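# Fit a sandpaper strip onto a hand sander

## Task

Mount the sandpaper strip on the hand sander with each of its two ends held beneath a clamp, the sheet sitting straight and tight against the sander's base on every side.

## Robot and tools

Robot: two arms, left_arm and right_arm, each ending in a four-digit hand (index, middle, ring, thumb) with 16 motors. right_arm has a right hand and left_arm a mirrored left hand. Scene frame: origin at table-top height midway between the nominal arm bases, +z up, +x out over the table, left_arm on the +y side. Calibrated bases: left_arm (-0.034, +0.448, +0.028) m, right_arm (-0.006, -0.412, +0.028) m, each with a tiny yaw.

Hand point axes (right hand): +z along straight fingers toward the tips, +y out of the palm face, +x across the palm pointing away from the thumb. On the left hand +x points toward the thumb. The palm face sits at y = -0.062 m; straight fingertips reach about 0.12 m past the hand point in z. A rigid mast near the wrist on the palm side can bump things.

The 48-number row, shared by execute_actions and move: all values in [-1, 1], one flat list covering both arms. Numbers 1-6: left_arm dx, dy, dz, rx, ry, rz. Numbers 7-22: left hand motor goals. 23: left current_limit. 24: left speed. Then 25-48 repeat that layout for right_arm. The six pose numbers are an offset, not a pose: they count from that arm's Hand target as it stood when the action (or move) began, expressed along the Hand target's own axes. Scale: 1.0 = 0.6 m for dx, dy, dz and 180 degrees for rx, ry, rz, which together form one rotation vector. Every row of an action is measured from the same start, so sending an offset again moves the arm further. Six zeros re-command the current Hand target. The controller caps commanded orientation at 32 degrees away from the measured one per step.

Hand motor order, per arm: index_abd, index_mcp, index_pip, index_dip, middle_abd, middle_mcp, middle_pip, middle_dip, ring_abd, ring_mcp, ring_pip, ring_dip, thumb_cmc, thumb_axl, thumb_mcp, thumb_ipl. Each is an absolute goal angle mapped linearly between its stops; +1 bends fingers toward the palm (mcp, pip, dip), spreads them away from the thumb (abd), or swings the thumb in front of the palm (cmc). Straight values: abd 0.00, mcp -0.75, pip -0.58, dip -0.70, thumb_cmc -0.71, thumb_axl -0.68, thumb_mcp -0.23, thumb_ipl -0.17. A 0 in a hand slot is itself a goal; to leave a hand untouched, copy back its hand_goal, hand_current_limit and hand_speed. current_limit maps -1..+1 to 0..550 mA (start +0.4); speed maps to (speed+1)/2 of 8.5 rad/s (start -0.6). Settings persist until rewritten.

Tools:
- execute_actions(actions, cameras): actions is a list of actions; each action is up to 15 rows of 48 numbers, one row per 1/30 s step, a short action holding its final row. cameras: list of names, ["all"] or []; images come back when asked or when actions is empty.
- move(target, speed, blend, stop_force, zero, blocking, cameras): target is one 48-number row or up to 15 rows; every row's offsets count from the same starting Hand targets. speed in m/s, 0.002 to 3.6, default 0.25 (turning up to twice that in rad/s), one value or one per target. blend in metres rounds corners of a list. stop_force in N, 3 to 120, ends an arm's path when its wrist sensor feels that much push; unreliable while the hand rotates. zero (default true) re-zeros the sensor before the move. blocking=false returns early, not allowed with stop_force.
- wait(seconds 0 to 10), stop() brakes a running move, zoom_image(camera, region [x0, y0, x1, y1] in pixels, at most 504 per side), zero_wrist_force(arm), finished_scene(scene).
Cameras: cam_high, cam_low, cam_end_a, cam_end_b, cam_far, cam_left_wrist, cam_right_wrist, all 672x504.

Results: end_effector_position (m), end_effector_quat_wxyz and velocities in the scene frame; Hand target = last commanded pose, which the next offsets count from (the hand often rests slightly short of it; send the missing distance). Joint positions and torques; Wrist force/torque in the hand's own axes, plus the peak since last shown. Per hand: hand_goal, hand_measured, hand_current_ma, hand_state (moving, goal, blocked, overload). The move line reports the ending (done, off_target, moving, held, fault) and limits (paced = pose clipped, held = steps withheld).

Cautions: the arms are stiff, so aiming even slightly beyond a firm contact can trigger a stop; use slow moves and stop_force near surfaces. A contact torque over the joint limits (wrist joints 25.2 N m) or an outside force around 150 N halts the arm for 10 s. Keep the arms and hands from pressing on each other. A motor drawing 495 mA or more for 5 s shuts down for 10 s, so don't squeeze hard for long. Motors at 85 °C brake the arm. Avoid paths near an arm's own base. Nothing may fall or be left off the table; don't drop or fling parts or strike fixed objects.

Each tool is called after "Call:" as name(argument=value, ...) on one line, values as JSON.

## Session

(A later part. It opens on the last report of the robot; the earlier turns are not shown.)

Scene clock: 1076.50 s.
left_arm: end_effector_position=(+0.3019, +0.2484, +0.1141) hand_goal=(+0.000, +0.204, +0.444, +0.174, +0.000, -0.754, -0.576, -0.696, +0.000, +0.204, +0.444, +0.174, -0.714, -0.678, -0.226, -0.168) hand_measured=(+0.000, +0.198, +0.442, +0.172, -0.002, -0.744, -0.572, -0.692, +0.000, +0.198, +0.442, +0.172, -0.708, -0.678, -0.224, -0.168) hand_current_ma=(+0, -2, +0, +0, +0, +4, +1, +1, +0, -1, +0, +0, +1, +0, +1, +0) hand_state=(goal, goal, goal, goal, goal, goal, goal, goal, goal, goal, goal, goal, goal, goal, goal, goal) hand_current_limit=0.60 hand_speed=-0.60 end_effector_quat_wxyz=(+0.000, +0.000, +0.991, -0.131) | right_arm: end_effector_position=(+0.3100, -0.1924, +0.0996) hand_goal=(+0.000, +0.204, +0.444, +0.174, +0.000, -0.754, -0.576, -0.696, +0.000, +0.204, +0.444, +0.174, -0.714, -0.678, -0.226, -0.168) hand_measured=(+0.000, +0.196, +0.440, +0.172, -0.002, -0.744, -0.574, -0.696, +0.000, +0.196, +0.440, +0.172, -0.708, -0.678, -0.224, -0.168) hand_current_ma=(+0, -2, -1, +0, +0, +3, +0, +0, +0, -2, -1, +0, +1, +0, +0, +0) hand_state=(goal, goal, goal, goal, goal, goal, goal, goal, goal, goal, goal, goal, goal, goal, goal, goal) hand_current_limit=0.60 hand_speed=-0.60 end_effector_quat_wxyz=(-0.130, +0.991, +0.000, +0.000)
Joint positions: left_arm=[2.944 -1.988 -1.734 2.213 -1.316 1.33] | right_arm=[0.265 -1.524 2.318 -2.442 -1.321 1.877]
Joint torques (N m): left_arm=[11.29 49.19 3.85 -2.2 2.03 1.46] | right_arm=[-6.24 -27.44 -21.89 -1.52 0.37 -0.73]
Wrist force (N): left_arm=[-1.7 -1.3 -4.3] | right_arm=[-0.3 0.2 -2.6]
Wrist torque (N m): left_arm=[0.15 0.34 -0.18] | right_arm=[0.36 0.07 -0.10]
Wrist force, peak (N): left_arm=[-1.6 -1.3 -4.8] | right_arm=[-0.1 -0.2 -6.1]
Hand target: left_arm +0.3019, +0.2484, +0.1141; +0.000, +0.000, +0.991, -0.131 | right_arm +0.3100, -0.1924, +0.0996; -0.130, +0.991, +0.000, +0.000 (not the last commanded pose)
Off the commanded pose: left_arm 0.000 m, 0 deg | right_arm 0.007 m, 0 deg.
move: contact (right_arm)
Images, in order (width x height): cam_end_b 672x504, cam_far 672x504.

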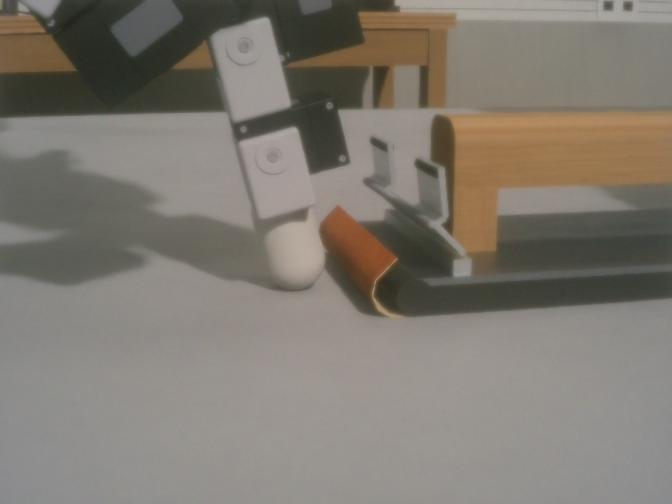

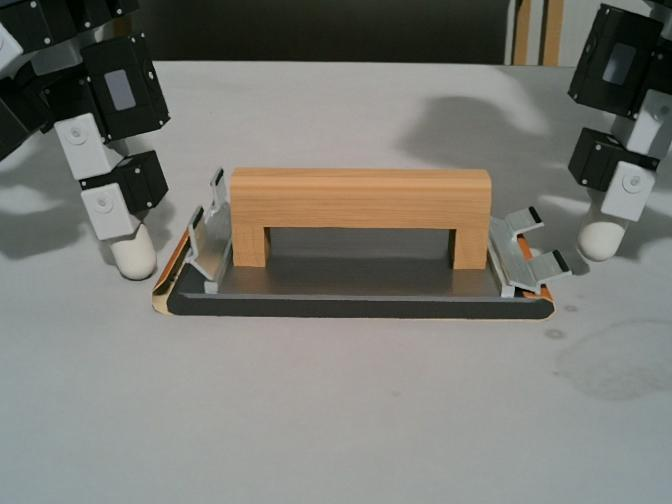

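Call:
move(target=[[0,0,0,0,0,0, 0,0.205,0.445,0.174, 0,-0.7534,-0.5766,-0.6957, 0,0.205,0.445,0.174, -0.714,-0.678,-0.226,-0.168, 0.6,-0.6, 0.0075,-0.00216,-0.00805,0,0,0, 0,0.205,0.445,0.174, 0,-0.7534,-0.5766,-0.6957, 0,0.205,0.445,0.174, -0.714,-0.678,-0.226,-0.168, 0.6,-0.6],[0,0,0,0,0,0, 0,0.205,0.445,0.174, 0,-0.7534,-0.5766,-0.6957, 0,0.205,0.445,0.174, -0.714,-0.678,-0.226,-0.168, 0.6,-0.6, 0.0075,-0.01192,0.0006,0,0,0, 0,0.205,0.445,0.174, 0,-0.7534,-0.5766,-0.6957, 0,0.205,0.445,0.174, -0.714,-0.678,-0.226,-0.168, 0.6,-0.6],[0,0,0,0,0,0, 0,0.205,0.445,0.174, 0,-0.7534,-0.5766,-0.6957, 0,0.205,0.445,0.174, -0.714,-0.678,-0.226,-0.168, 0.6,-0.6, 0.0075,-0.0256,0.00427,0,0,0, 0,0.205,0.445,0.174, 0,-0.7534,-0.5766,-0.6957, 0,0.205,0.445,0.174, -0.714,-0.678,-0.226,-0.168, 0.6,-0.6]], speed=[0.03, 0.03, 0.03], cameras=["cam_far", "cam_end_b"])

Call:
zoom_image(camera="cam_end_b", region=[220, 160, 480, 355])

Call:
zoom_image(camera="cam_far", region=[80, 150, 280, 340])

Scene clock: 1102.47 s.
left_arm: end_effector_position=(+0.3019, +0.2484, +0.1141) hand_goal=(+0.000, +0.204, +0.444, +0.174, +0.000, -0.754, -0.576, -0.696, +0.000, +0.204, +0.444, +0.174, -0.714, -0.678, -0.226, -0.168) hand_measured=(+0.000, +0.198, +0.442, +0.172, -0.002, -0.744, -0.572, -0.692, +0.000, +0.198, +0.442, +0.172, -0.708, -0.678, -0.224, -0.168) hand_current_ma=(+0, -2, +0, +0, +0, +4, +1, +1, +0, -1, +0, +0, +1, +0, +1, +0) hand_state=(goal, goal, goal, goal, goal, goal, goal, goal, goal, goal, goal, goal, goal, goal, goal, goal) hand_current_limit=0.60 hand_speed=-0.60 end_effector_quat_wxyz=(+0.000, +0.000, +0.991, -0.131) | right_arm: end_effector_position=(+0.3145, -0.1770, +0.1011) hand_goal=(+0.000, +0.204, +0.444, +0.174, +0.000, -0.754, -0.576, -0.696, +0.000, +0.204, +0.444, +0.174, -0.714, -0.678, -0.226, -0.168) hand_measured=(+0.000, +0.196, +0.440, +0.172, -0.002, -0.734, -0.570, -0.696, +0.000, +0.196, +0.440, +0.172, -0.708, -0.678, -0.224, -0.168) hand_current_ma=(+0, -2, -1, +0, +0, +11, +2, +0, +0, -2, -1, +0, +1, +0, +0, +0) hand_state=(goal, goal, goal, goal, goal, goal, goal, goal, goal, goal, goal, goal, goal, goal, goal, goal) hand_current_limit=0.60 hand_speed=-0.60 end_effector_quat_wxyz=(-0.130, +0.991, +0.000, +0.000) end_effector_velocity=(+0.000, +0.002, +0.000) end_effector_angular_velocity=(-0.001, -0.002, +0.003)
Joint positions: left_arm=[2.944 -1.988 -1.734 2.213 -1.316 1.33] | right_arm=[0.298 -1.496 2.284 -2.445 -1.324 1.911]
Joint velocities: left_arm=[within noise] | right_arm=[0.006 0.002 -0.002 -0.002 -0.001 0.003]
Joint torques (N m): left_arm=[11.79 48.66 4.17 -2 2.09 1.49] | right_arm=[11.87 -7.92 -21.77 -3.97 -1.05 1.68]
Wrist force (N): left_arm=[-1.3 -1.3 -4.1] | right_arm=[-0.1 1.1 -3.0]
Wrist torque (N m): left_arm=[0.13 0.30 -0.14] | right_arm=[0.25 0.01 -0.08]
Wrist force, peak (N): left_arm=[-1.8 -1.6 -4.4] | right_arm=[-0.4 -0.1 -4.0]
Hand target: left_arm +0.3019, +0.2484, +0.1141; +0.000, +0.000, +0.991, -0.131 | right_arm +0.3145, -0.1769, +0.1011; -0.130, +0.991, +0.000, +0.000
Off the commanded pose: left_arm 0.000 m, 0 deg | right_arm 0.000 m, 0 deg.
move: done
Images, in order (width x height): cam_end_b 672x504, cam_far 672x504.

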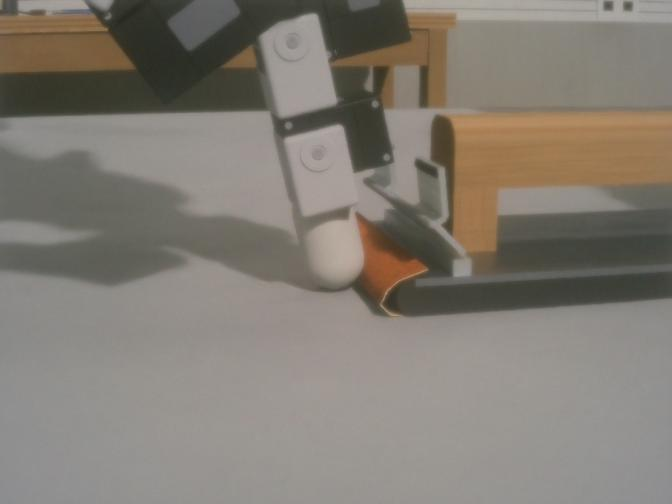

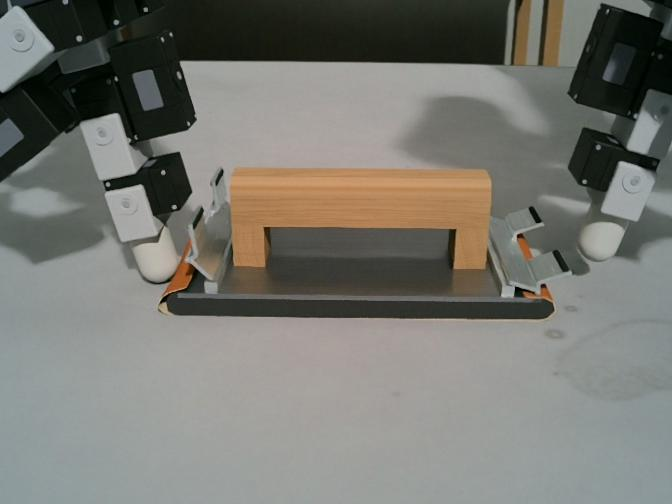

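Scaled by 1.938 from the camera's 672x504 image, which has a finer 960x720 frame.

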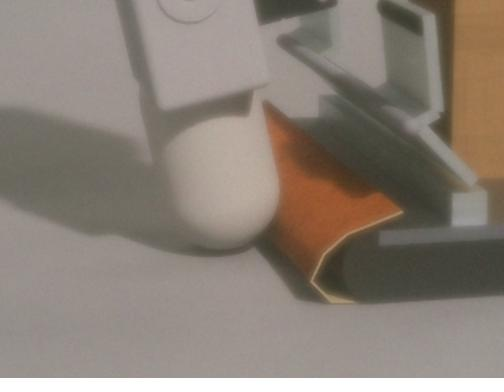

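Scaled by 2.520 from the camera's 672x504 image, which has a finer 960x720 frame.

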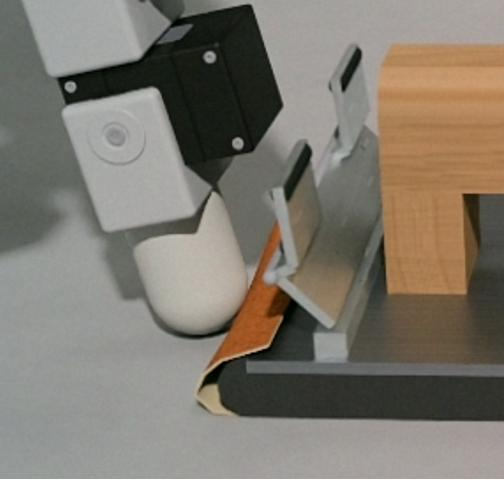

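Call:
move(target=[[0,0,0,0,0,0, 0,0.205,0.445,0.174, 0,-0.7534,-0.5766,-0.6957, 0,0.205,0.445,0.174, -0.714,-0.678,-0.226,-0.168, 0.6,-0.6, 0,-0.00742,-0.00837,0,0,0, 0,0.205,0.445,0.174, 0,-0.7534,-0.5766,-0.6957, 0,0.205,0.445,0.174, -0.714,-0.678,-0.226,-0.168, 0.6,-0.6],[0,0,0,0,0,0, 0,0.205,0.445,0.174, 0,-0.7534,-0.5766,-0.6957, 0,0.205,0.445,0.174, -0.714,-0.678,-0.226,-0.168, 0.6,-0.6, 0,-0.01494,-0.01066,0,0,0, 0,0.205,0.445,0.174, 0,-0.7534,-0.5766,-0.6957, 0,0.205,0.445,0.174, -0.714,-0.678,-0.226,-0.168, 0.6,-0.6]], speed=[0.02, 0.02], cameras=["cam_far", "cam_end_b", "cam_end_a"])

Call:
zoom_image(camera="cam_end_b", region=[220, 160, 480, 355])

Call:
zoom_image(camera="cam_far", region=[80, 150, 280, 340])

Scene clock: 1108.97 s.
left_arm: end_effector_position=(+0.3019, +0.2484, +0.1141) hand_goal=(+0.000, +0.204, +0.444, +0.174, +0.000, -0.754, -0.576, -0.696, +0.000, +0.204, +0.444, +0.174, -0.714, -0.678, -0.226, -0.168) hand_measured=(+0.000, +0.198, +0.442, +0.172, -0.002, -0.744, -0.572, -0.692, +0.000, +0.198, +0.442, +0.172, -0.708, -0.678, -0.224, -0.168) hand_current_ma=(+0, -2, +0, +0, +0, +4, +1, +1, +0, -1, +0, +0, +1, +0, +1, +0) hand_state=(goal, goal, goal, goal, goal, goal, goal, goal, goal, goal, goal, goal, goal, goal, goal, goal) hand_current_limit=0.60 hand_speed=-0.60 end_effector_quat_wxyz=(+0.000, +0.000, +0.991, -0.131) | right_arm: end_effector_position=(+0.3146, -0.1700, +0.1095) hand_goal=(+0.000, +0.204, +0.444, +0.174, +0.000, -0.754, -0.576, -0.696, +0.000, +0.204, +0.444, +0.174, -0.714, -0.678, -0.226, -0.168) hand_measured=(+0.000, +0.196, +0.440, +0.172, -0.002, -0.734, -0.568, -0.694, +0.000, +0.196, +0.440, +0.172, -0.708, -0.678, -0.224, -0.168) hand_current_ma=(+0, -2, -1, +0, +0, +12, +2, +0, +0, -2, -1, +0, +1, +0, +0, +0) hand_state=(goal, goal, goal, goal, goal, blocked, goal, goal, goal, goal, goal, goal, goal, goal, goal, goal) hand_current_limit=0.60 hand_speed=-0.60 end_effector_quat_wxyz=(-0.130, +0.991, +0.000, +0.000)
Joint positions: left_arm=[2.944 -1.988 -1.734 2.213 -1.316 1.33] | right_arm=[0.314 -1.503 2.264 -2.422 -1.326 1.927]
Joint torques (N m): left_arm=[12.58 49.38 4.46 -2.06 2.15 1.18] | right_arm=[7.69 -8.63 -23.43 -1.58 -1.24 1.71]
Wrist force (N): left_arm=[-1.6 -1.6 -4.2] | right_arm=[-0.1 0.9 0.8]
Wrist torque (N m): left_arm=[0.09 0.33 -0.16] | right_arm=[0.05 0.00 -0.09]
Wrist force, peak (N): left_arm=[-1.4 -1.2 -4.7] | right_arm=[-0.5 1.6 -3.2]
Hand target: left_arm +0.3019, +0.2484, +0.1141; +0.000, +0.000, +0.991, -0.131 | right_arm +0.3145, -0.1699, +0.1096; -0.130, +0.991, +0.000, +0.000
Off the commanded pose: left_arm 0.000 m, 0 deg | right_arm 0.000 m, 0 deg.
move: done
Images, in order (width x height): cam_end_a 672x504, cam_end_b 672x504, cam_far 672x504.

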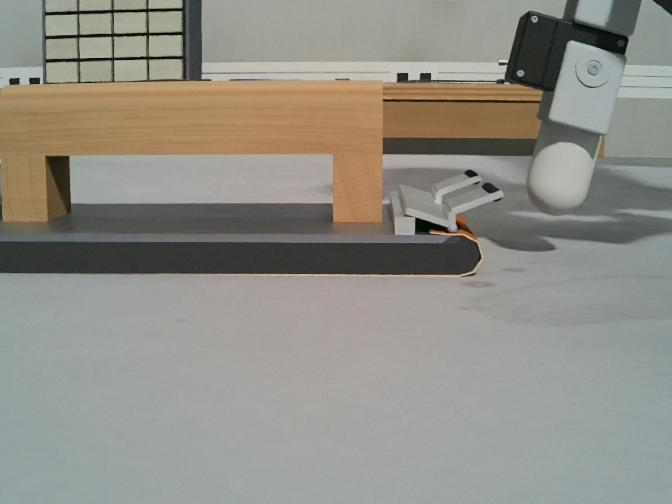

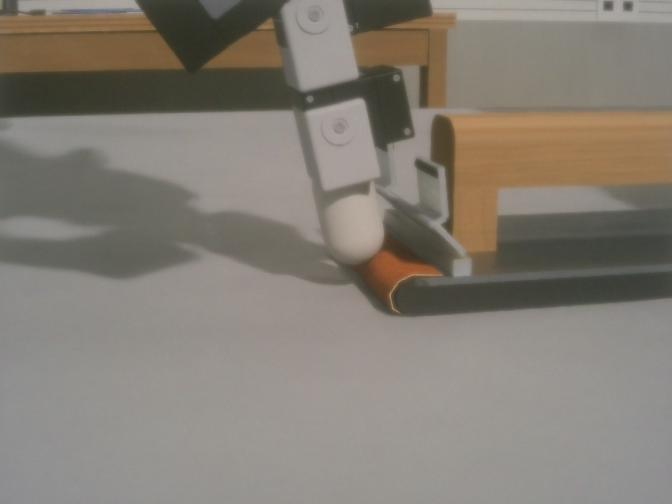

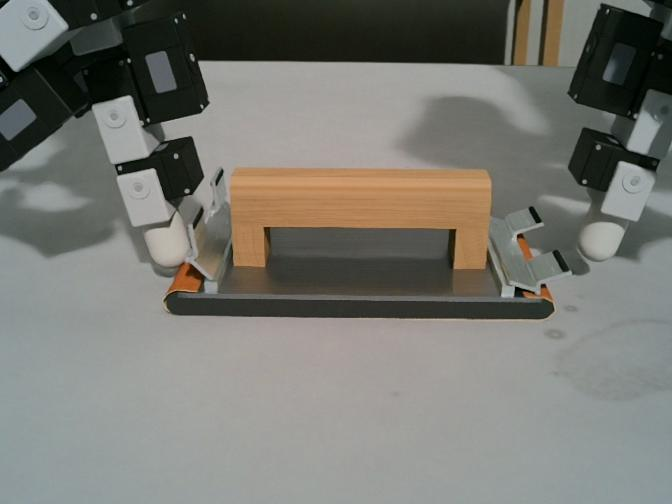

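Scaled by 1.938 from the camera's 672x504 image, which has a finer 960x720 frame.

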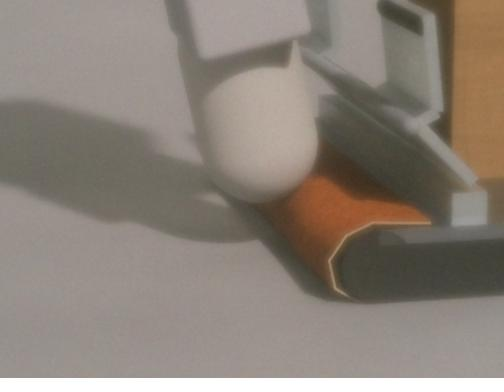

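Scaled by 2.520 from the camera's 672x504 image, which has a finer 960x720 frame.

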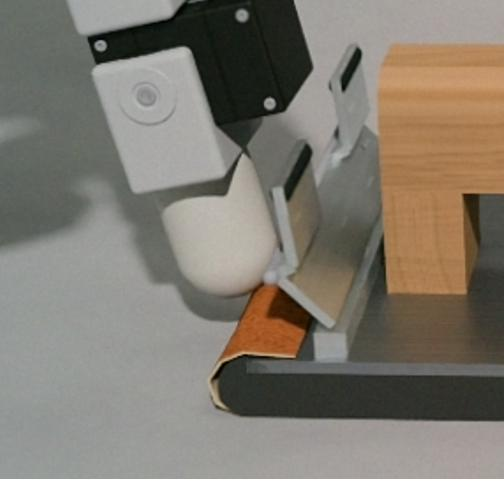

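Call:
move(target=[[0,-0.03712,-0.13846,0,0,0, 0,0.205,0.445,0.174, 0,-0.7534,-0.5766,-0.6957, 0,0.205,0.445,0.174, -0.714,-0.678,-0.226,-0.168, 0.6,-0.6, 0,0,0,0,0,0, 0,0.205,0.445,0.174, 0,-0.7534,-0.5766,-0.6957, 0,0.205,0.445,0.174, -0.714,-0.678,-0.226,-0.168, 0.6,-0.6],[0.07317,-0.31,-0.04787,0.0278,0,0, 0,0.205,0.445,0.174, 0,-0.7534,-0.5766,-0.6957, 0,0.205,0.445,0.174, -0.714,-0.678,-0.226,-0.168, 0.6,-0.6, 0,0,0,0,0,0, 0,0.205,0.445,0.174, 0,-0.7534,-0.5766,-0.6957, 0,0.205,0.445,0.174, -0.714,-0.678,-0.226,-0.168, 0.6,-0.6],[0.07317,-0.30563,0.03277,0.0278,0,0, 0,0.205,0.445,0.174, 0,-0.7534,-0.5766,-0.6957, 0,0.205,0.445,0.174, -0.714,-0.678,-0.226,-0.168, 0.6,-0.6, 0,0,0,0,0,0, 0,0.205,0.445,0.174, 0,-0.7534,-0.5766,-0.6957, 0,0.205,0.445,0.174, -0.714,-0.678,-0.226,-0.168, 0.6,-0.6]], speed=[0.2, 0.2, 0.08], blend=[0.03, 0.02, 0], cameras=["cam_far", "cam_end_b", "cam_end_a", "cam_high"])

Call:
zoom_image(camera="cam_end_b", region=[300, 90, 500, 320])

Call:
zoom_image(camera="cam_far", region=[130, 120, 330, 320])

Scene clock: 1140.13 s.
left_arm: end_effector_position=(+0.2578, +0.0662, +0.1428) hand_goal=(+0.000, +0.204, +0.444, +0.174, +0.000, -0.754, -0.576, -0.696, +0.000, +0.204, +0.444, +0.174, -0.714, -0.678, -0.226, -0.168) hand_measured=(+0.000, +0.198, +0.442, +0.172, -0.002, -0.744, -0.572, -0.692, +0.000, +0.198, +0.442, +0.172, -0.708, -0.678, -0.224, -0.168) hand_current_ma=(+0, -2, +0, +0, +0, +4, +1, +1, +0, -1, +0, +0, +1, +0, +1, +0) hand_state=(goal, goal, goal, goal, goal, goal, goal, goal, goal, goal, goal, goal, goal, goal, goal, goal) hand_current_limit=0.60 hand_speed=-0.60 end_effector_quat_wxyz=(+0.000, +0.000, +0.985, -0.174) | right_arm: end_effector_position=(+0.3145, -0.1699, +0.1096) hand_goal=(+0.000, +0.204, +0.444, +0.174, +0.000, -0.754, -0.576, -0.696, +0.000, +0.204, +0.444, +0.174, -0.714, -0.678, -0.226, -0.168) hand_measured=(+0.000, +0.196, +0.440, +0.172, -0.002, -0.734, -0.568, -0.694, +0.000, +0.196, +0.440, +0.172, -0.708, -0.678, -0.224, -0.168) hand_current_ma=(+0, -2, -1, +0, +0, +12, +2, +0, +0, -2, -1, +0, +1, +0, +0, +0) hand_state=(goal, goal, goal, goal, goal, blocked, goal, goal, goal, goal, goal, goal, goal, goal, goal, goal) hand_current_limit=0.60 hand_speed=-0.60 end_effector_quat_wxyz=(-0.130, +0.991, +0.000, +0.000)
Joint positions: left_arm=[2.567 -2.096 -1.439 2.17 -1.286 0.931] | right_arm=[0.315 -1.503 2.263 -2.422 -1.326 1.928]
Joint torques (N m): left_arm=[-9.55 27.01 2.62 -0.53 -0.7 -1.29] | right_arm=[9.87 -8.77 -23.82 -1.53 -1.2 1.55]
Wrist force (N): left_arm=[-1.7 -1.5 -4.2] | right_arm=[0.0 1.1 1.0]
Wrist torque (N m): left_arm=[0.16 0.32 -0.10] | right_arm=[0.05 -0.03 -0.07]
Wrist force, peak (N): left_arm=[-1.7 -1.1 -5.3] | right_arm=[-0.3 1.2 1.2]
Hand target: left_arm +0.2578, +0.0662, +0.1426; +0.000, +0.000, +0.985, -0.174 | right_arm +0.3145, -0.1699, +0.1096; -0.130, +0.991, +0.000, +0.000
Off the commanded pose: left_arm 0.000 m, 0 deg | right_arm 0.000 m, 0 deg.
move: done
Images, in order (width x height): cam_high 672x504, cam_end_a 672x504, cam_end_b 672x504, cam_far 672x504.

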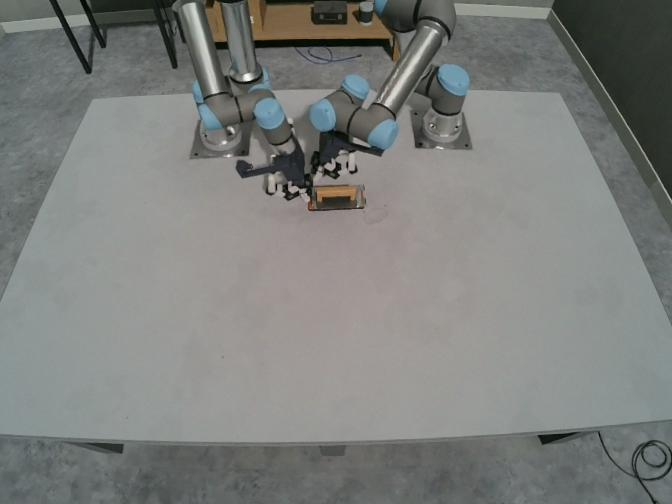

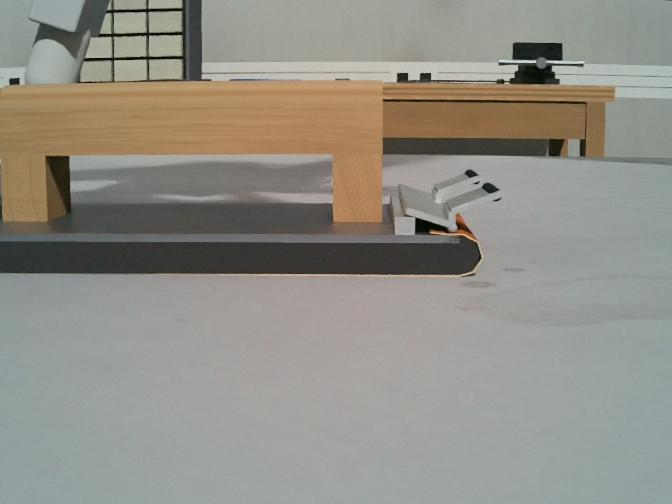

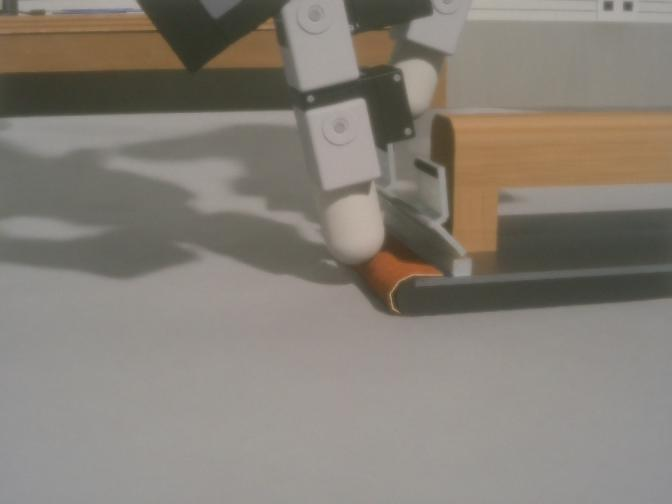

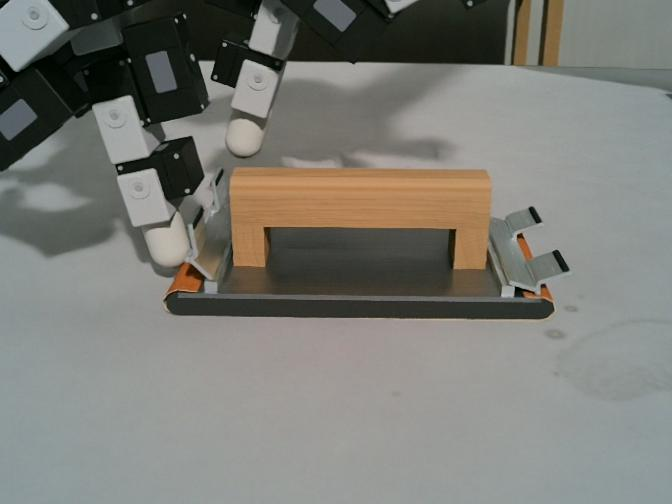

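Scaled by 2.191 from the camera's 672x504 image, which has a finer 960x720 frame.

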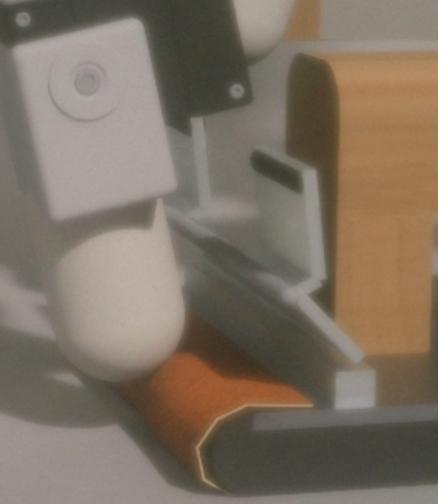

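Scaled by 2.520 from the camera's 672x504 image, which has a finer 960x720 frame.

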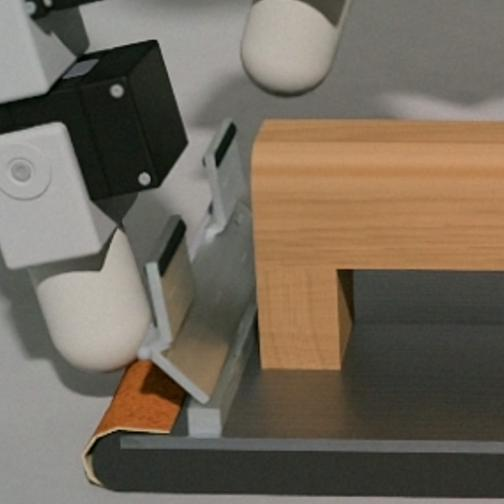

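Call:
move(target=[-0.00333,-0.01239,0.00983,0,0,0, 0,0.205,0.445,0.174, 0,-0.7534,-0.5766,-0.6957, 0,0.205,0.445,0.174, -0.714,-0.678,-0.226,-0.168, 0.6,-0.6, 0,0,0,0,0,0, 0,0.205,0.445,0.174, 0,-0.7534,-0.5766,-0.6957, 0,0.205,0.445,0.174, -0.714,-0.678,-0.226,-0.168, 0.6,-0.6], speed=0.04, cameras=["cam_far", "cam_end_b", "cam_end_a"])

Call:
zoom_image(camera="cam_end_b", region=[330, 50, 480, 250])

Call:
zoom_image(camera="cam_far", region=[160, 110, 280, 260])

Scene clock: 1178.00 s.
left_arm: end_effector_position=(+0.2598, +0.0573, +0.1397) hand_goal=(+0.000, +0.204, +0.444, +0.174, +0.000, -0.754, -0.576, -0.696, +0.000, +0.204, +0.444, +0.174, -0.714, -0.678, -0.226, -0.168) hand_measured=(+0.000, +0.198, +0.442, +0.172, -0.002, -0.744, -0.572, -0.692, +0.000, +0.198, +0.442, +0.172, -0.708, -0.678, -0.224, -0.168) hand_current_ma=(+0, -2, +0, +0, +0, +4, +1, +1, +0, -1, +0, +0, +1, +0, +1, +0) hand_state=(goal, goal, goal, goal, goal, goal, goal, goal, goal, goal, goal, goal, goal, goal, goal, goal) hand_current_limit=0.60 hand_speed=-0.60 end_effector_quat_wxyz=(+0.000, +0.000, +0.985, -0.174) | right_arm: end_effector_position=(+0.3145, -0.1699, +0.1096) hand_goal=(+0.000, +0.204, +0.444, +0.174, +0.000, -0.754, -0.576, -0.696, +0.000, +0.204, +0.444, +0.174, -0.714, -0.678, -0.226, -0.168) hand_measured=(+0.000, +0.196, +0.440, +0.172, -0.002, -0.734, -0.568, -0.694, +0.000, +0.196, +0.440, +0.172, -0.708, -0.678, -0.224, -0.168) hand_current_ma=(+0, -2, -1, +0, +0, +12, +2, +0, +0, -2, -1, +0, +1, +0, +0, +0) hand_state=(goal, goal, goal, goal, goal, blocked, goal, goal, goal, goal, goal, goal, goal, goal, goal, goal) hand_current_limit=0.60 hand_speed=-0.60 end_effector_quat_wxyz=(-0.130, +0.991, +0.000, +0.000)
Joint positions: left_arm=[2.554 -2.117 -1.413 2.168 -1.289 0.918] | right_arm=[0.315 -1.503 2.263 -2.422 -1.326 1.928]
Joint torques (N m): left_arm=[-9.19 28.95 28.62 -3.86 -0.52 -1.45] | right_arm=[9.88 -8.15 -24.72 -1.87 -1.24 1.45]
Wrist force (N): left_arm=[-1.8 -1.6 -4.5] | right_arm=[-0.3 1.1 0.9]
Wrist torque (N m): left_arm=[0.17 0.32 -0.10] | right_arm=[0.07 0.02 -0.08]
Wrist force, peak (N): left_arm=[-1.8 -1.8 -4.6] | right_arm=[-0.3 1.2 1.0]
Hand target: left_arm +0.2598, +0.0572, +0.1396; +0.000, +0.000, +0.985, -0.174 | right_arm +0.3145, -0.1699, +0.1096; -0.130, +0.991, +0.000, +0.000
Off the commanded pose: left_arm 0.000 m, 0 deg | right_arm 0.000 m, 0 deg.
move: done
Images, in order (width x height): cam_end_a 672x504, cam_end_b 672x504, cam_far 672x504.

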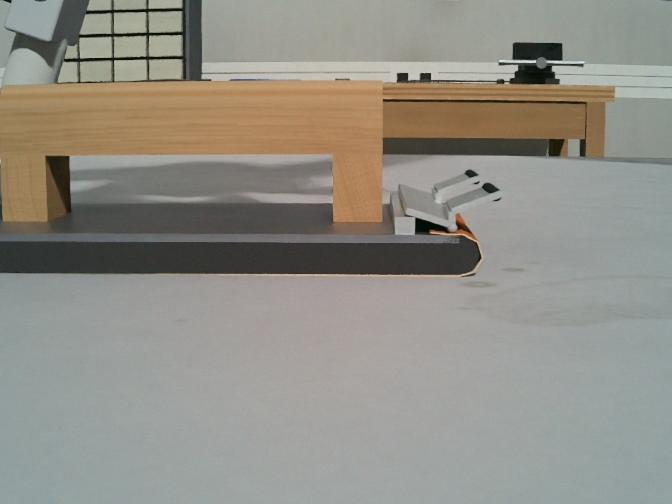

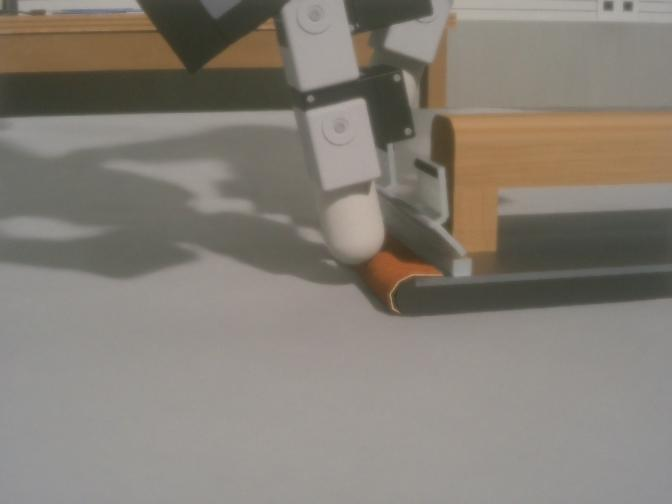

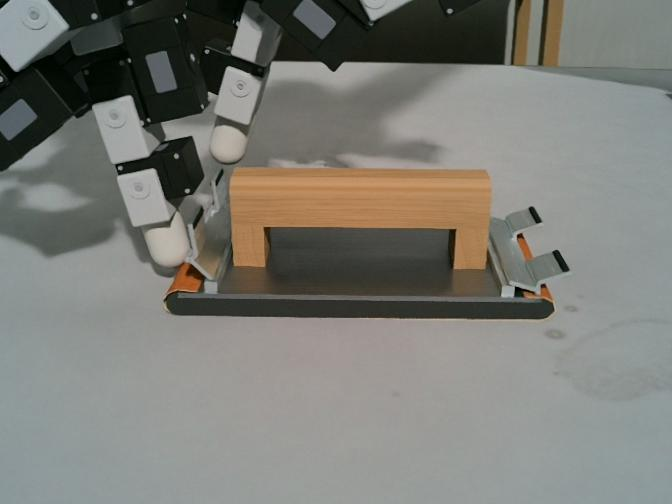

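Scaled by 2.520 from the camera's 672x504 image, which has a finer 960x720 frame.

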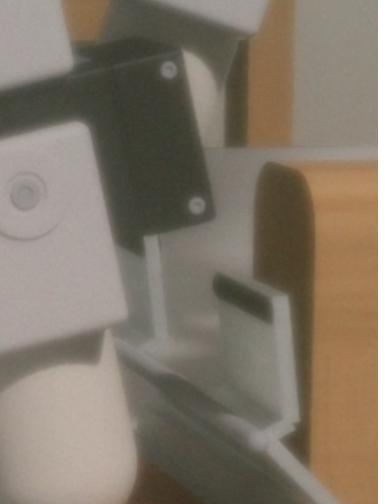

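Scaled by 3.360 from the camera's 672x504 image, which has a finer 960x720 frame.

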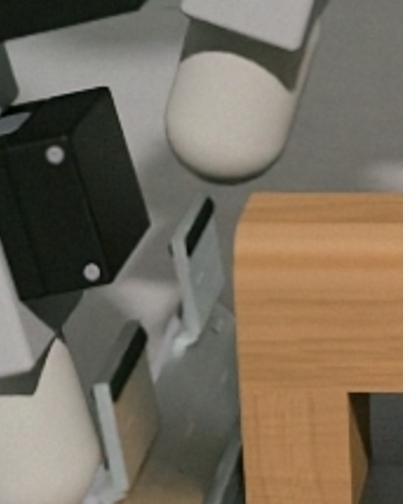

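Call:
move(target=[0,-0.00259,0.02312,0,0,0, 0,0.205,0.445,0.174, 0,-0.7534,-0.5766,-0.6957, 0,0.205,0.445,0.174, -0.714,-0.678,-0.226,-0.168, 0.6,-0.6, 0,0,0,0,0,0, 0,0.205,0.445,0.174, 0,-0.7534,-0.5766,-0.6957, 0,0.205,0.445,0.174, -0.714,-0.678,-0.226,-0.168, 0.6,-0.6], speed=0.03, cameras=["cam_far", "cam_end_b", "cam_end_a"])

Call:
zoom_image(camera="cam_end_b", region=[300, 130, 500, 330])

Call:
zoom_image(camera="cam_far", region=[130, 140, 290, 330])

Scene clock: 1186.77 s.
left_arm: end_effector_position=(+0.2598, +0.0511, +0.1273) hand_goal=(+0.000, +0.204, +0.444, +0.174, +0.000, -0.754, -0.576, -0.696, +0.000, +0.204, +0.444, +0.174, -0.714, -0.678, -0.226, -0.168) hand_measured=(+0.000, +0.198, +0.442, +0.172, -0.002, -0.752, -0.578, -0.698, +0.000, +0.198, +0.442, +0.172, -0.708, -0.678, -0.224, -0.168) hand_current_ma=(+0, -2, +0, +0, +0, +0, +0, +0, +0, -1, +0, +0, +1, +0, +1, +0) hand_state=(goal, goal, goal, goal, goal, goal, goal, goal, goal, goal, goal, goal, goal, goal, goal, goal) hand_current_limit=0.60 hand_speed=-0.60 end_effector_quat_wxyz=(+0.000, +0.000, +0.985, -0.174) | right_arm: end_effector_position=(+0.3145, -0.1699, +0.1096) hand_goal=(+0.000, +0.204, +0.444, +0.174, +0.000, -0.754, -0.576, -0.696, +0.000, +0.204, +0.444, +0.174, -0.714, -0.678, -0.226, -0.168) hand_measured=(+0.000, +0.196, +0.440, +0.172, -0.004, -0.736, -0.568, -0.694, +0.000, +0.196, +0.440, +0.172, -0.708, -0.678, -0.224, -0.168) hand_current_ma=(+0, -2, -1, +0, -1, +10, +2, +0, +0, -2, -1, +0, +1, +0, +0, +0) hand_state=(goal, goal, goal, goal, goal, goal, goal, goal, goal, goal, goal, goal, goal, goal, goal, goal) hand_current_limit=0.60 hand_speed=-0.60 end_effector_quat_wxyz=(-0.130, +0.991, +0.000, +0.000)
Joint positions: left_arm=[2.544 -2.139 -1.411 2.191 -1.291 0.908] | right_arm=[0.315 -1.503 2.263 -2.421 -1.326 1.928]
Joint torques (N m): left_arm=[-10.35 29.11 28.64 -0.1 -0.67 -1.3] | right_arm=[7.33 -13.97 -22.03 -4.26 0.24 1.43]
Wrist force (N): left_arm=[-1.7 -1.7 -4.6] | right_arm=[-0.4 0.9 0.9]
Wrist torque (N m): left_arm=[0.17 0.30 -0.09] | right_arm=[0.08 0.02 -0.10]
Wrist force, peak (N): left_arm=[-1.2 -2.0 -13.1] | right_arm=[-0.4 1.3 1.0]
Hand target: left_arm +0.2598, +0.0510, +0.1271; +0.000, +0.000, +0.985, -0.174 | right_arm +0.3145, -0.1699, +0.1096; -0.130, +0.991, +0.000, +0.000
Off the commanded pose: left_arm 0.000 m, 0 deg | right_arm 0.000 m, 0 deg.
move: done
Images, in order (width x height): cam_end_a 672x504, cam_end_b 672x504, cam_far 672x504.

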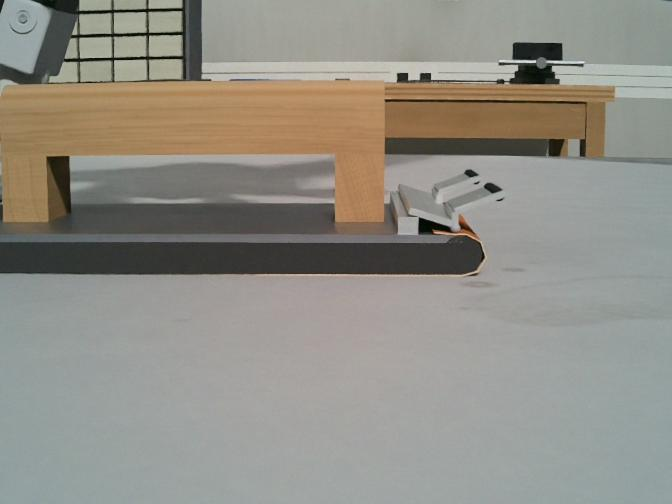

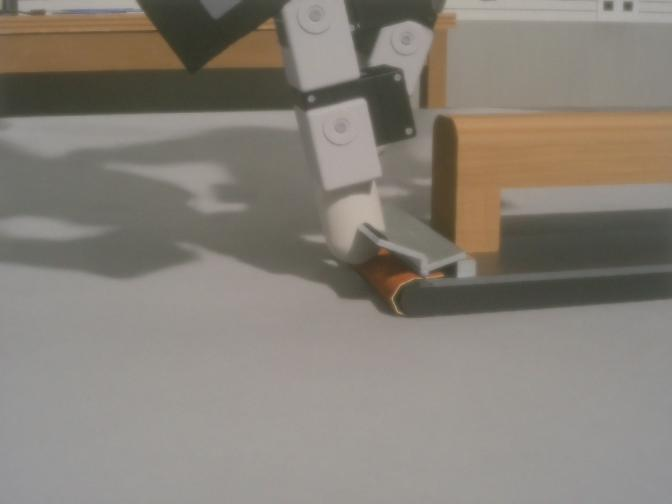

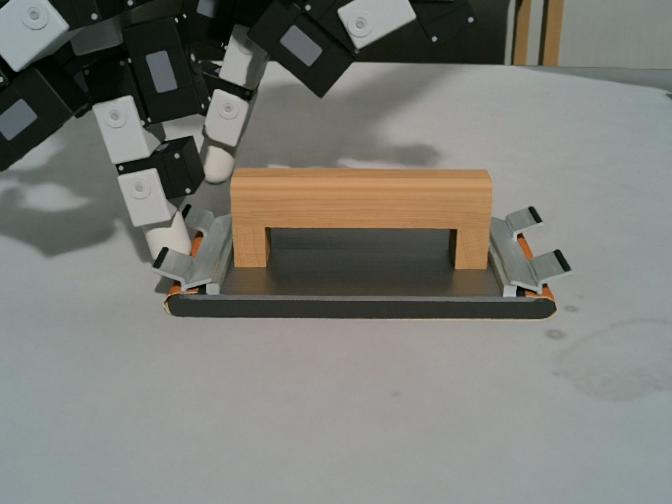

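Scaled by 2.520 from the camera's 672x504 image, which has a finer 960x720 frame.

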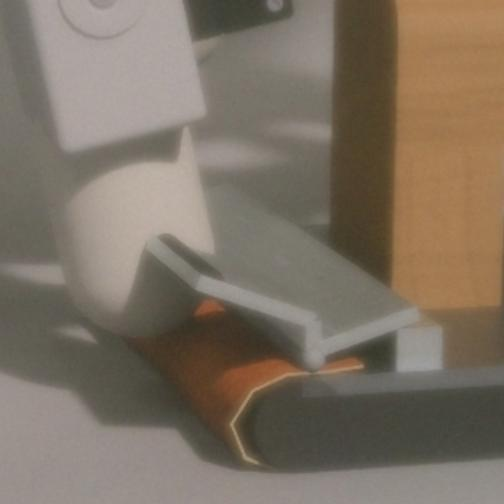

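Scaled by 2.653 from the camera's 672x504 image, which has a finer 960x720 frame.

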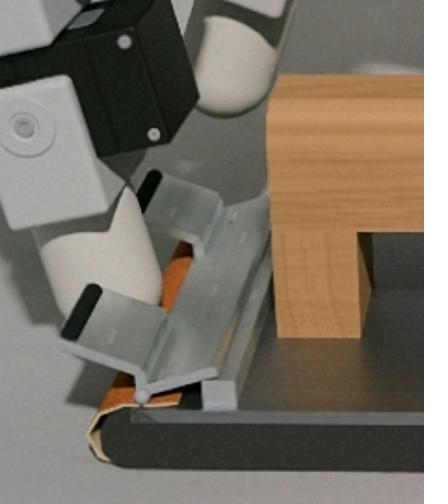

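Call:
move(target=[[0,-0.0029,-0.1054,0,0,0, 0,0.205,0.445,0.174, 0,-0.7534,-0.5766,-0.6957, 0,0.205,0.445,0.174, -0.714,-0.678,-0.226,-0.168, 0.6,-0.6, 0,0.0644,-0.01727,0,0,0, 0,0.205,0.445,0.174, 0,-0.7534,-0.5766,-0.6957, 0,0.205,0.445,0.174, -0.714,-0.678,-0.226,-0.168, 0.6,-0.6],[-0.0667,0.262,-0.255,0,0,0, 0,0.205,0.445,0.174, 0,-0.7534,-0.5766,-0.6957, 0,0.205,0.445,0.174, -0.714,-0.678,-0.226,-0.168, 0.6,-0.6, 0,0.046,-0.1504,0,0,0, 0,0.205,0.445,0.174, 0,-0.7534,-0.5766,-0.6957, 0,0.205,0.445,0.174, -0.714,-0.678,-0.226,-0.168, 0.6,-0.6]], speed=[0.1, 0.25], blend=[0.015, 0], cameras=["cam_far", "cam_end_b", "cam_end_a", "cam_high"])

Call:
zoom_image(camera="cam_end_b", region=[300, 180, 500, 330])

Call:
zoom_image(camera="cam_far", region=[130, 180, 290, 340])

Call:
zoom_image(camera="cam_end_a", region=[360, 150, 560, 300])

Call:
zoom_image(camera="cam_high", region=[290, 165, 390, 230])

Scene clock: 1198.30 s.
left_arm: end_effector_position=(+0.3000, +0.2509, +0.2170) hand_goal=(+0.000, +0.204, +0.444, +0.174, +0.000, -0.754, -0.576, -0.696, +0.000, +0.204, +0.444, +0.174, -0.714, -0.678, -0.226, -0.168) hand_measured=(+0.000, +0.198, +0.442, +0.172, -0.002, -0.752, -0.578, -0.698, +0.000, +0.198, +0.442, +0.172, -0.708, -0.678, -0.224, -0.168) hand_current_ma=(+0, -2, +0, +0, +0, +0, +0, +0, +0, -1, +0, +0, +1, +0, +1, +0) hand_state=(goal, goal, goal, goal, goal, goal, goal, goal, goal, goal, goal, goal, goal, goal, goal, goal) hand_current_limit=0.60 hand_speed=-0.60 end_effector_quat_wxyz=(+0.000, +0.000, +0.985, -0.174) | right_arm: end_effector_position=(+0.3145, -0.2198, +0.1896) hand_goal=(+0.000, +0.204, +0.444, +0.174, +0.000, -0.754, -0.576, -0.696, +0.000, +0.204, +0.444, +0.174, -0.714, -0.678, -0.226, -0.168) hand_measured=(+0.000, +0.196, +0.440, +0.172, -0.004, -0.744, -0.572, -0.694, +0.000, +0.196, +0.440, +0.172, -0.708, -0.678, -0.224, -0.168) hand_current_ma=(+0, -2, -1, +0, +0, +4, +1, +0, +0, -2, -1, +0, +1, +0, +0, +0) hand_state=(goal, goal, goal, goal, goal, goal, goal, goal, goal, goal, goal, goal, goal, goal, goal, goal) hand_current_limit=0.60 hand_speed=-0.60 end_effector_quat_wxyz=(-0.130, +0.991, +0.000, +0.000)
Joint positions: left_arm=[3.003 -1.847 -1.636 1.975 -1.227 1.386] | right_arm=[0.194 -1.723 2.209 -2.117 -1.316 1.803]
Joint torques (N m): left_arm=[13.06 45.25 4.36 -4.21 2.29 1.77] | right_arm=[-9.87 -24.83 -27.36 -1.59 1.85 -1.61]
Wrist force (N): left_arm=[-1.4 -1.6 -4.2] | right_arm=[-0.5 0.2 0.9]
Wrist torque (N m): left_arm=[0.12 0.30 -0.17] | right_arm=[0.03 0.02 0.05]
Wrist force, peak (N): left_arm=[-1.7 -2.8 -4.6] | right_arm=[-0.3 0.9 1.1]
Hand target: left_arm +0.3000, +0.2510, +0.2171; +0.000, +0.000, +0.985, -0.174 | right_arm +0.3145, -0.2198, +0.1896; -0.130, +0.991, +0.000, +0.000
Off the commanded pose: left_arm 0.000 m, 0 deg | right_arm 0.000 m, 0 deg.
move: done
Images, in order (width x height): cam_high 672x504, cam_end_a 672x504, cam_end_b 672x504, cam_far 672x504.

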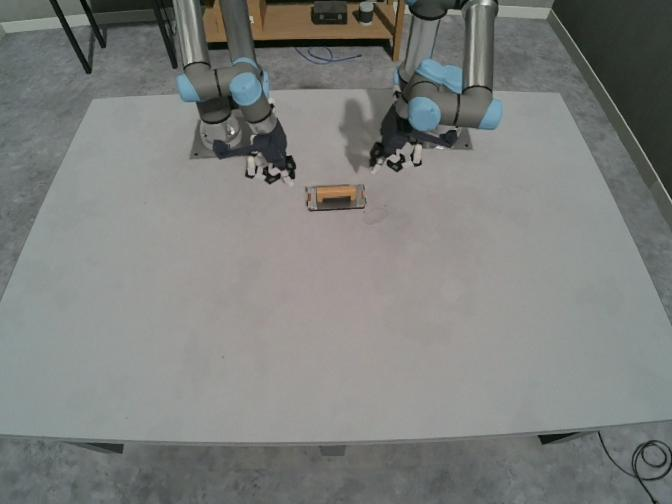

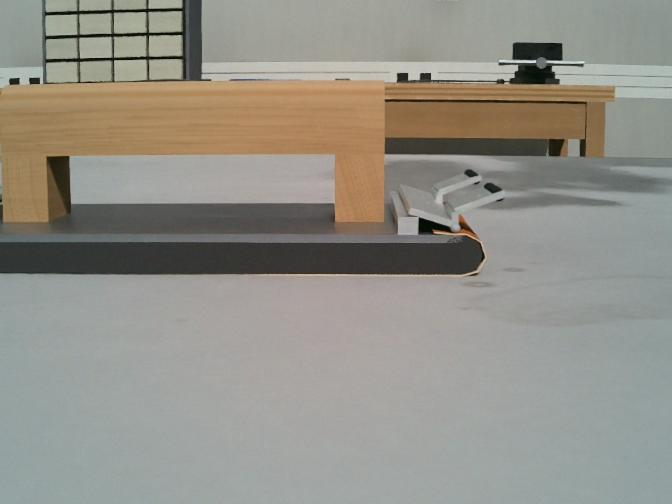

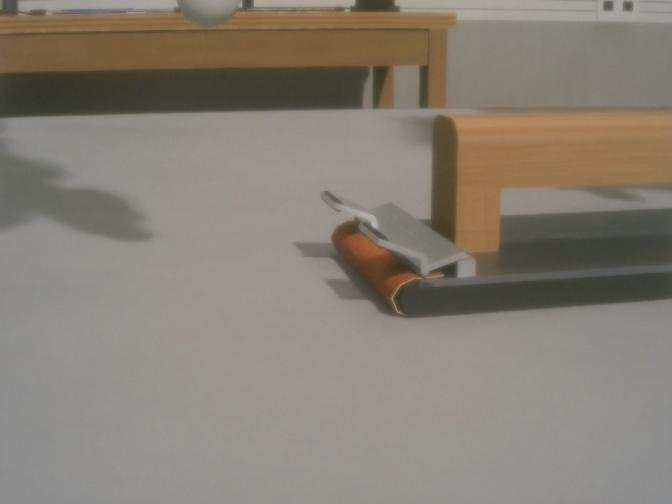

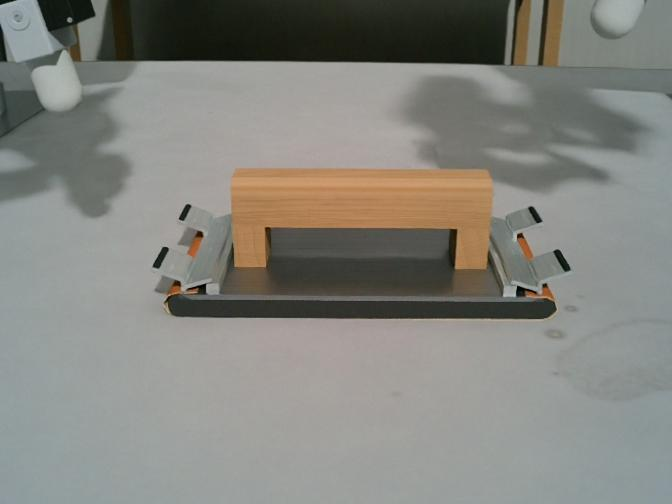

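Scaled by 2.520 from the camera's 672x504 image, which has a finer 960x720 frame.

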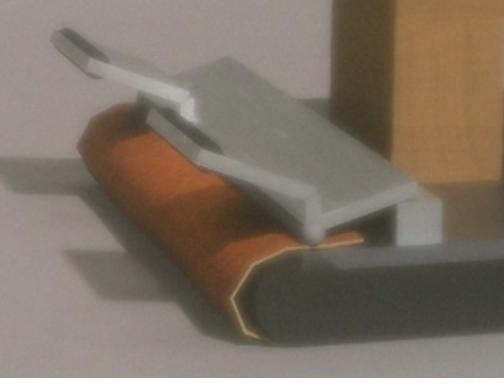

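Scaled by 3.150 from the camera's 672x504 image, which has a finer 960x720 frame.

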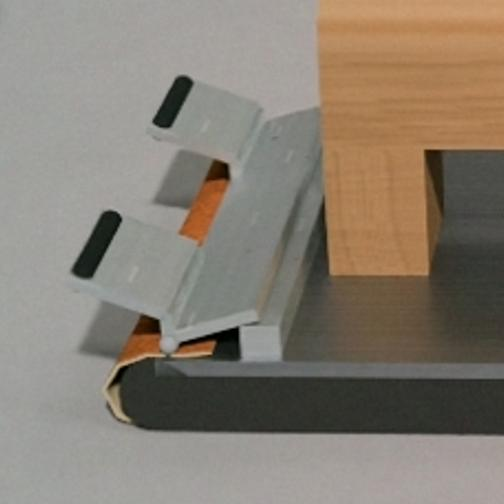

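Scaled by 2.520 from the camera's 672x504 image, which has a finer 960x720 frame.

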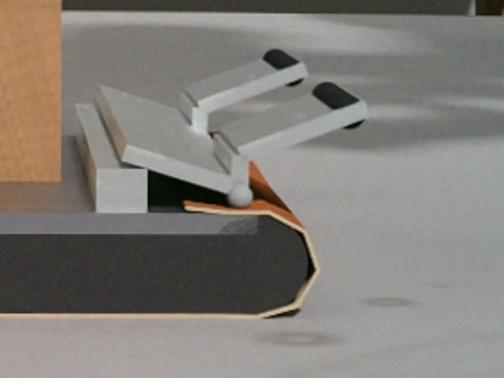

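Scaled by 5.040 from the camera's 672x504 image, which has a finer 960x720 frame.

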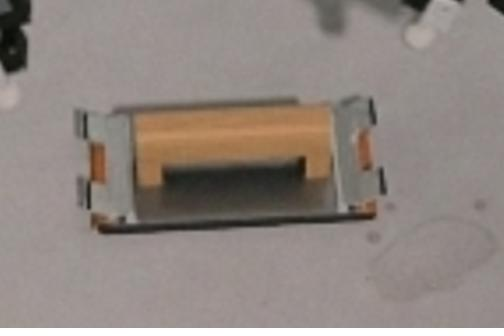

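Call:
zoom_image(camera="cam_far", region=[150, 270, 230, 330])

Call:
zoom_image(camera="cam_far", region=[500, 270, 580, 330])

Call:
zoom_image(camera="cam_end_a", region=[420, 210, 510, 290])

Call:
zoom_image(camera="cam_end_b", region=[370, 250, 470, 325])

Scaled by 6.300 from the camera's 672x504 image, which has a finer 960x720 frame.

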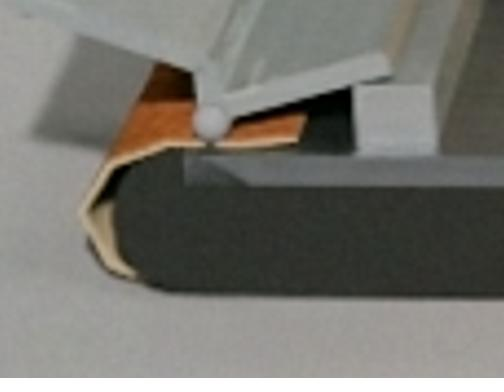

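Scaled by 6.300 from the camera's 672x504 image, which has a finer 960x720 frame.

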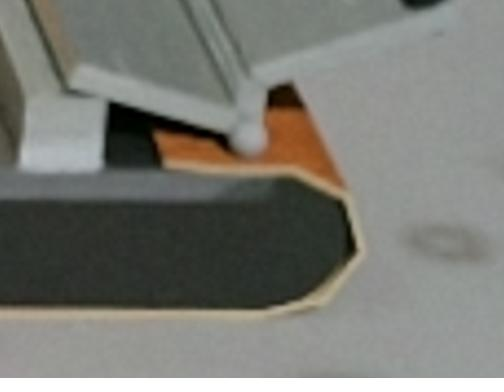

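Scaled by 5.600 from the camera's 672x504 image, which has a finer 960x720 frame.

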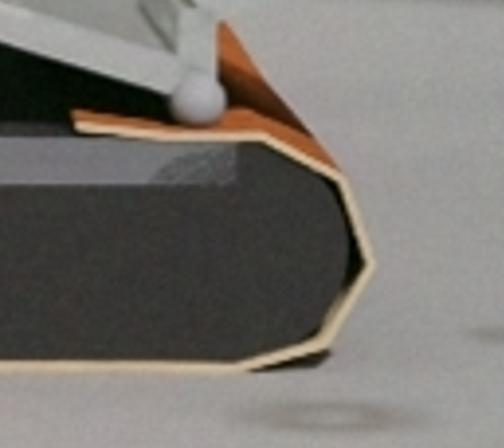

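Scaled by 5.040 from the camera's 672x504 image, which has a finer 960x720 frame.

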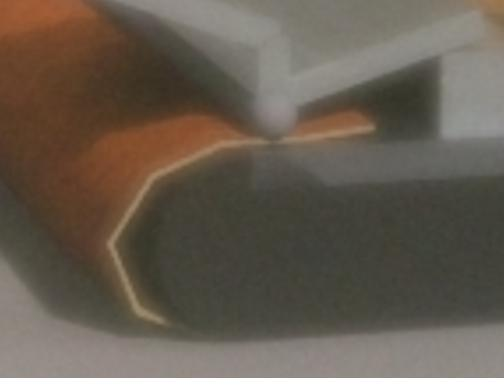

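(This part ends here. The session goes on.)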